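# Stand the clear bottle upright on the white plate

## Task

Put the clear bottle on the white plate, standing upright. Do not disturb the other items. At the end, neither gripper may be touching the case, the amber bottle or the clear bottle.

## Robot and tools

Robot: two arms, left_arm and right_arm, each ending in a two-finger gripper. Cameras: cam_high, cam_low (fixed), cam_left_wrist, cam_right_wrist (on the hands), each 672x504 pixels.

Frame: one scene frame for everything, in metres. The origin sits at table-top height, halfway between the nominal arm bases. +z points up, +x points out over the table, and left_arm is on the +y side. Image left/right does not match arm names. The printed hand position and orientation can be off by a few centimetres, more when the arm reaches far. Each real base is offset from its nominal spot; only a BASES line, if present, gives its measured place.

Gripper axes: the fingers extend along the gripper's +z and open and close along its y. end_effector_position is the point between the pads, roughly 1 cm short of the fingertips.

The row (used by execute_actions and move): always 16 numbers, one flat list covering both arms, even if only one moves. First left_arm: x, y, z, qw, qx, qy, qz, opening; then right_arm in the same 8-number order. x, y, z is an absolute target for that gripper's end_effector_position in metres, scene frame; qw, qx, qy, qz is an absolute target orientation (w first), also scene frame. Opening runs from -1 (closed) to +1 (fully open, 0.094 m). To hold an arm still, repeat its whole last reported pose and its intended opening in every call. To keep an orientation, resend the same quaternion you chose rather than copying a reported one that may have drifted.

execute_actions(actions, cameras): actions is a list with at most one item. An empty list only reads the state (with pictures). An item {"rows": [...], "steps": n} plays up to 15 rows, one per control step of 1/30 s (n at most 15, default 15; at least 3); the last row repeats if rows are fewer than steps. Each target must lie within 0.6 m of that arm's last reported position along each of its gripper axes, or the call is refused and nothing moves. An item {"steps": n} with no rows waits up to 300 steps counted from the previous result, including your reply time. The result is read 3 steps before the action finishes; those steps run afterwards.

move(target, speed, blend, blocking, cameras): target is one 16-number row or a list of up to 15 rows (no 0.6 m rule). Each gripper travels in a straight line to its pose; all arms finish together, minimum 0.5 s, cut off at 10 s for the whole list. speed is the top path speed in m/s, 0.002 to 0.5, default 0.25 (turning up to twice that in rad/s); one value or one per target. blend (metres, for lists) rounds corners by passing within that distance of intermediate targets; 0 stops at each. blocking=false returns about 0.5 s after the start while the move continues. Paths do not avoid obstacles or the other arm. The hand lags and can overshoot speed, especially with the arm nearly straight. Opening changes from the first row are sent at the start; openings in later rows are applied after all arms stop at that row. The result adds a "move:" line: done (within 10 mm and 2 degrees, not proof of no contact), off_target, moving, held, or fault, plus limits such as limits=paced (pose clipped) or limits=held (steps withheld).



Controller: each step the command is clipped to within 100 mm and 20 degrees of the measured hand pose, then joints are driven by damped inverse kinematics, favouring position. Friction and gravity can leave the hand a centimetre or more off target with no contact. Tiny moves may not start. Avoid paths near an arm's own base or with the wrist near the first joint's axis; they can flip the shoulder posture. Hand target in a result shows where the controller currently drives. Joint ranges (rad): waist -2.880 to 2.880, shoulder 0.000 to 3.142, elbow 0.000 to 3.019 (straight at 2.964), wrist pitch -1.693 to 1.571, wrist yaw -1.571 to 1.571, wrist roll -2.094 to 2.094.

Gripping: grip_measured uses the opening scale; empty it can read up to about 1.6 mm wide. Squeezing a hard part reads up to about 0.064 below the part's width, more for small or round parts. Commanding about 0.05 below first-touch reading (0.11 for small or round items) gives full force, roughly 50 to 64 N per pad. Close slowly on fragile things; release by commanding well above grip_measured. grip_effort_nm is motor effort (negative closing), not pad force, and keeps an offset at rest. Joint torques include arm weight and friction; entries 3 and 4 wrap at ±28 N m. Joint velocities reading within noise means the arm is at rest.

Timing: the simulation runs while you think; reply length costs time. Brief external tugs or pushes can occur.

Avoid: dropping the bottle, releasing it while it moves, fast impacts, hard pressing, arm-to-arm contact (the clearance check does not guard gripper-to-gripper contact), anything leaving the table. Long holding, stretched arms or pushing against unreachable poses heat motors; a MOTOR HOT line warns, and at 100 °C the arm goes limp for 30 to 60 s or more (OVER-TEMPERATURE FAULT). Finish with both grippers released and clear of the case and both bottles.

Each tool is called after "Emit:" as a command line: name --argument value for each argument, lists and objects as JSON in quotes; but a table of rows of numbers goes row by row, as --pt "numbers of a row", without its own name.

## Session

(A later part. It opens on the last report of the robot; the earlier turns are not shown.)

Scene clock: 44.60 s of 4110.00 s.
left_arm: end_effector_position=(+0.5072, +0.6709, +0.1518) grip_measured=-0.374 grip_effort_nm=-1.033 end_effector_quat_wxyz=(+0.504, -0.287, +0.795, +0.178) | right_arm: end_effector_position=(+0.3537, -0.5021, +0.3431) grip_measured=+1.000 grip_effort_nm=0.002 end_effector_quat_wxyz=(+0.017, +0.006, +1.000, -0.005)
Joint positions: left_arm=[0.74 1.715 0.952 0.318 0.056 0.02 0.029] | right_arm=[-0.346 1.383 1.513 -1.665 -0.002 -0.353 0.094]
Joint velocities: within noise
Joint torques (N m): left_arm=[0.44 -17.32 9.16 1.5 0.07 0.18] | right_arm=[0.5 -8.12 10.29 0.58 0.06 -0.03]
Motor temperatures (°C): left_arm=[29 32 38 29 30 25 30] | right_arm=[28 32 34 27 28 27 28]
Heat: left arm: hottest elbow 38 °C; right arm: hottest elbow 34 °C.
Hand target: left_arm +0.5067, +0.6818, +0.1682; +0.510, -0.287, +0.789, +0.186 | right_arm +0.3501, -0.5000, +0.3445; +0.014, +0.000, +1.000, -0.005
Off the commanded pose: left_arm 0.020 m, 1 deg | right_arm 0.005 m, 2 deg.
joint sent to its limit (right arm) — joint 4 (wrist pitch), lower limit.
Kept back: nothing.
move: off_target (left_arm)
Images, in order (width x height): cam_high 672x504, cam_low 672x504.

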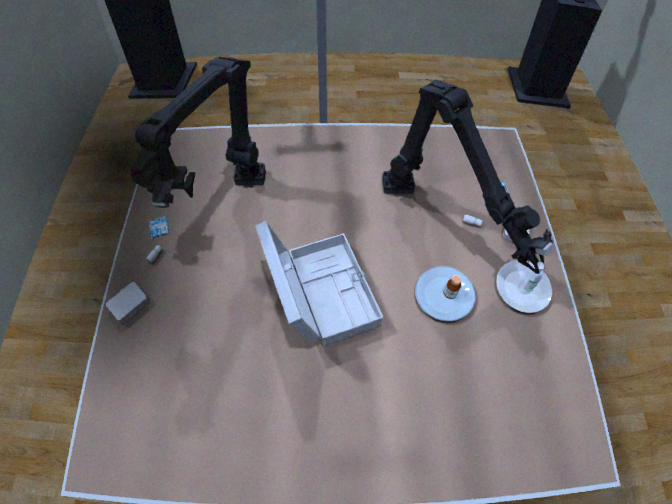

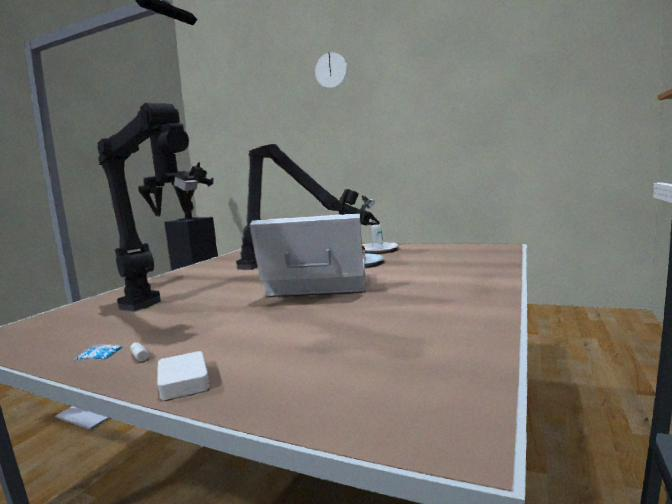

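Emit:
move --pt "0.508 0.684 0.182 0.51 -0.287 0.789 0.186 -0.95 0.35 -0.5 0.345 0 0 1 0 1" --pt "0.508 0.684 0.182 0.51 -0.287 0.789 0.186 -0.15 0.35 -0.5 0.345 0 0 1 0 1" --pt "0.508 0.684 0.182 0.51 -0.287 0.789 0.186 0.7 0.35 -0.5 0.345 0 0 1 0 1" --cameras '["cam_high","cam_low","cam_right_wrist"]' --speed 0.04

Emit:
zoom_image --camera "cam_high" --region '[480, 230, 570, 330]'

Emit:
zoom_image --camera "cam_low" --region '[340, 190, 420, 270]'

Scene clock: 47.23 s of 4110.00 s.
left_arm: end_effector_position=(+0.5032, +0.6677, +0.1521) grip_measured=+0.697 grip_effort_nm=0.164 end_effector_quat_wxyz=(+0.492, -0.290, +0.803, +0.174) | right_arm: end_effector_position=(+0.3537, -0.5021, +0.3431) grip_measured=+1.000 grip_effort_nm=0.007 end_effector_quat_wxyz=(+0.017, +0.006, +1.000, -0.005)
Joint positions: left_arm=[0.741 1.697 0.952 0.27 0.056 0.022 0.08] | right_arm=[-0.346 1.383 1.513 -1.665 -0.002 -0.353 0.094]
Joint velocities: within noise
Joint torques (N m): left_arm=[0.56 -17.67 10.5 1.8 0.12 0.15] | right_arm=[0.56 -8.06 10.32 0.59 0.05 -0.04]
Motor temperatures (°C): left_arm=[29 32 38 29 30 25 30] | right_arm=[28 32 34 27 28 27 28]
Heat: left arm: hottest elbow 38 °C; right arm: hottest elbow 34 °C.
Hand target: left_arm +0.5070, +0.6832, +0.1823; +0.510, -0.287, +0.789, +0.186 | right_arm +0.3501, -0.5000, +0.3445; +0.014, +0.000, +1.000, -0.005
Off the commanded pose: left_arm 0.034 m, 3 deg | right_arm 0.005 m, 2 deg.
joint sent to its limit (right arm) — joint 4 (wrist pitch), lower limit.
Kept back: nothing.
move: off_target (left_arm); target 2's new opening was sent with left_arm's hand 0.035 m and 3 deg from that target; target 3's new opening was sent with left_arm's hand 0.034 m and 3 deg from that target
camera_calibration:
cam_right_wrist: T_world_to_cam=[[-0.0120873, -0.999809, 0.0153837, -0.501753], [-0.920812, 0.0171274, 0.389631, 0.23915], [-0.38982, -0.00945595, -0.920843, 0.53886], [0, 0, 0, 1]] pos_world=[0.424206, -0.500658, 0.410744]
Images, in order (width x height): cam_high 672x504, cam_low 672x504, cam_right_wrist 672x504.

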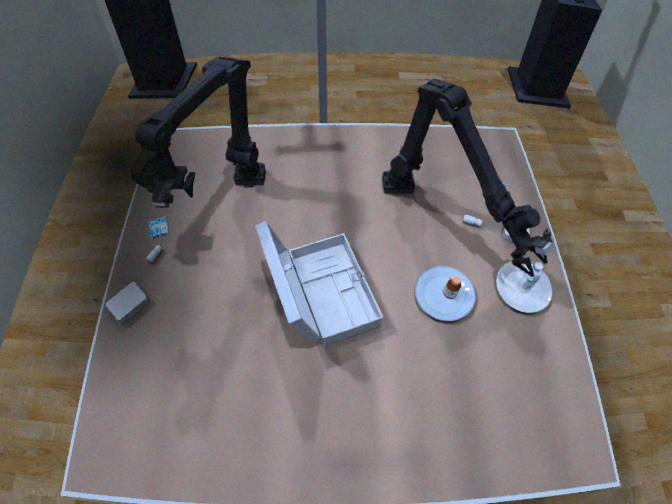

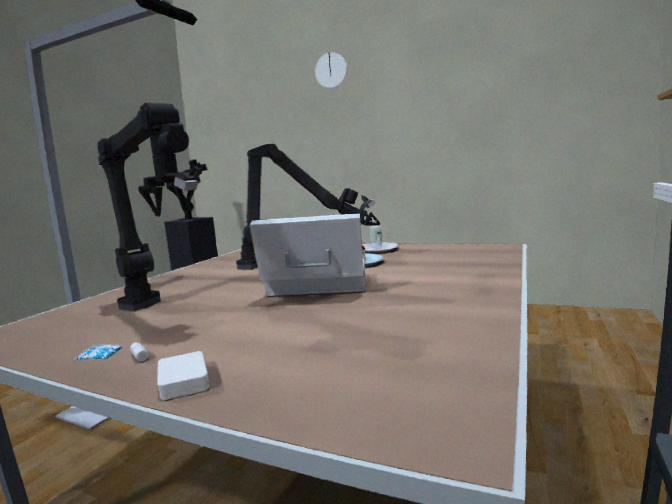

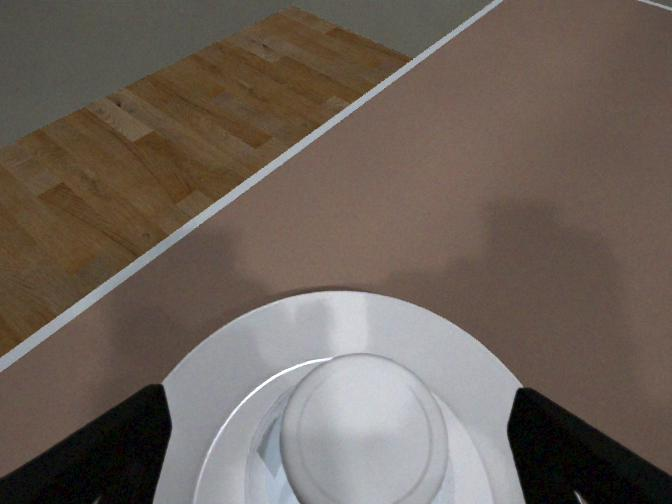

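Scaled by 5.040 from the camera's 672x504 image, which has a finer 960x720 frame.

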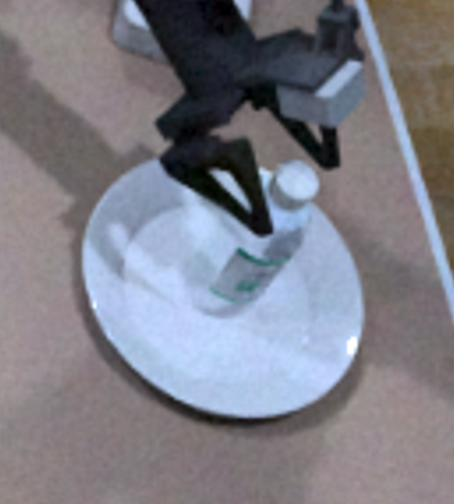

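Scaled by 6.300 from the camera's 672x504 image, which has a finer 960x720 frame.

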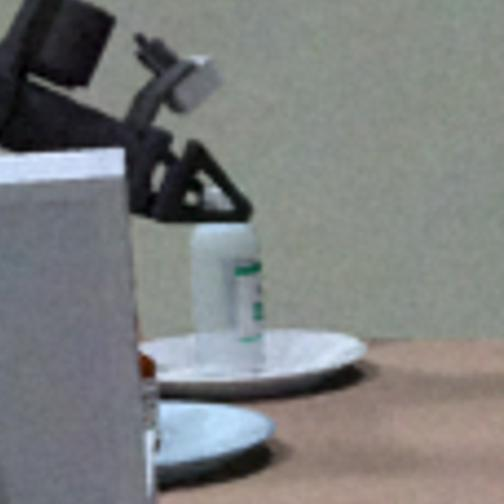

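Standing. Back off along the gripper axis, slightly upward.

Emit:
move --target '[0.41,0.598,0.275,0.51,-0.287,0.789,0.186,0.8,0.35,-0.5,0.345,0,0,1,0,1]' --cameras '["cam_high","cam_low","cam_right_wrist"]' --speed 0.1

Emit:
zoom_image --camera "cam_high" --region '[440, 190, 570, 330]'

Scene clock: 49.43 s of 4110.00 s.
left_arm: end_effector_position=(+0.4156, +0.5940, +0.2751) grip_measured=+0.797 grip_effort_nm=0.159 end_effector_quat_wxyz=(+0.513, -0.286, +0.788, +0.182) | right_arm: end_effector_position=(+0.3537, -0.5021, +0.3431) grip_measured=+1.000 grip_effort_nm=0.002 end_effector_quat_wxyz=(+0.017, +0.006, +1.000, -0.005)
Joint positions: left_arm=[0.756 1.206 0.777 0.009 0.069 0.023 0.084] | right_arm=[-0.346 1.383 1.513 -1.665 -0.002 -0.353 0.094]
Joint velocities: within noise
Joint torques (N m): left_arm=[0.5 -10.17 8.94 1.84 0.21 0.2] | right_arm=[0.62 -8.06 10.3 0.59 0.05 -0.04]
Motor temperatures (°C): left_arm=[29 32 38 29 30 25 29] | right_arm=[28 33 34 27 28 27 28]
Heat: left arm: hottest elbow 38 °C; right arm: hottest elbow 34 °C.
Hand target: left_arm +0.4101, +0.5979, +0.2748; +0.510, -0.287, +0.789, +0.186 | right_arm +0.3501, -0.5000, +0.3445; +0.014, +0.000, +1.000, -0.005
Off the commanded pose: left_arm 0.007 m, 1 deg | right_arm 0.005 m, 2 deg.
joint sent to its limit (right arm) — joint 4 (wrist pitch), lower limit.
Kept back: nothing.
move: done
camera_calibration:
cam_right_wrist: T_world_to_cam=[[-0.0120873, -0.999809, 0.0153837, -0.501753], [-0.920812, 0.0171274, 0.389631, 0.23915], [-0.38982, -0.00945595, -0.920843, 0.53886], [0, 0, 0, 1]] pos_world=[0.424206, -0.500658, 0.410744]
Images, in order (width x height): cam_high 672x504, cam_low 672x504, cam_right_wrist 672x504.

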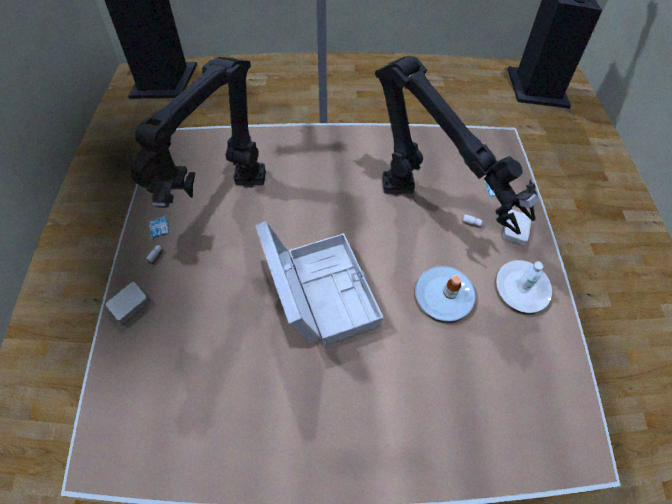

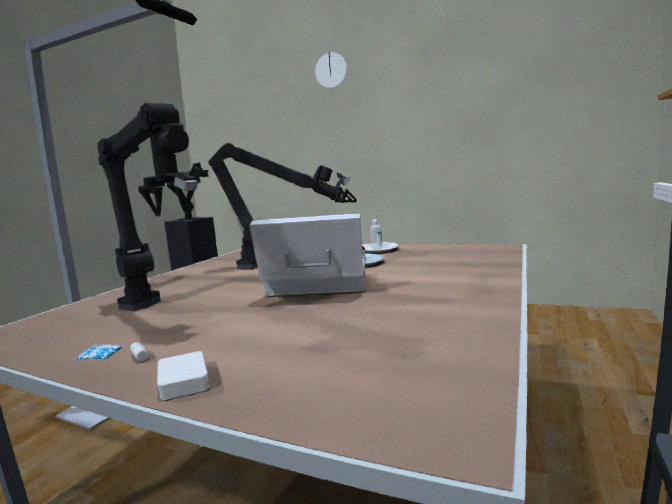

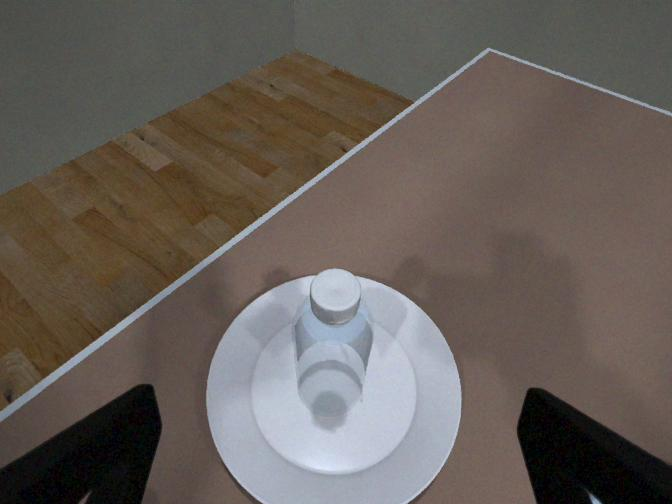

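Scaled by 3.600 from the camera's 672x504 image, which has a finer 960x720 frame.

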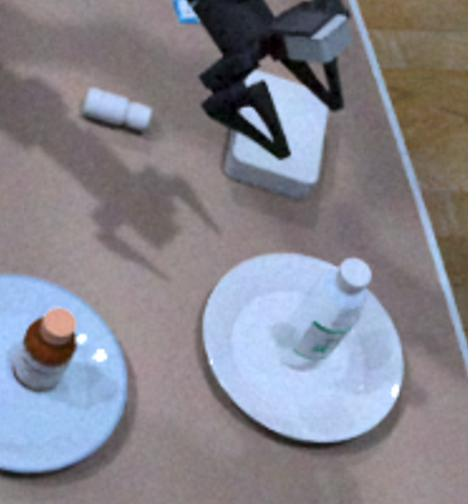

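Emit:
finished_scene --scene 1

The scene is finished: the task was done.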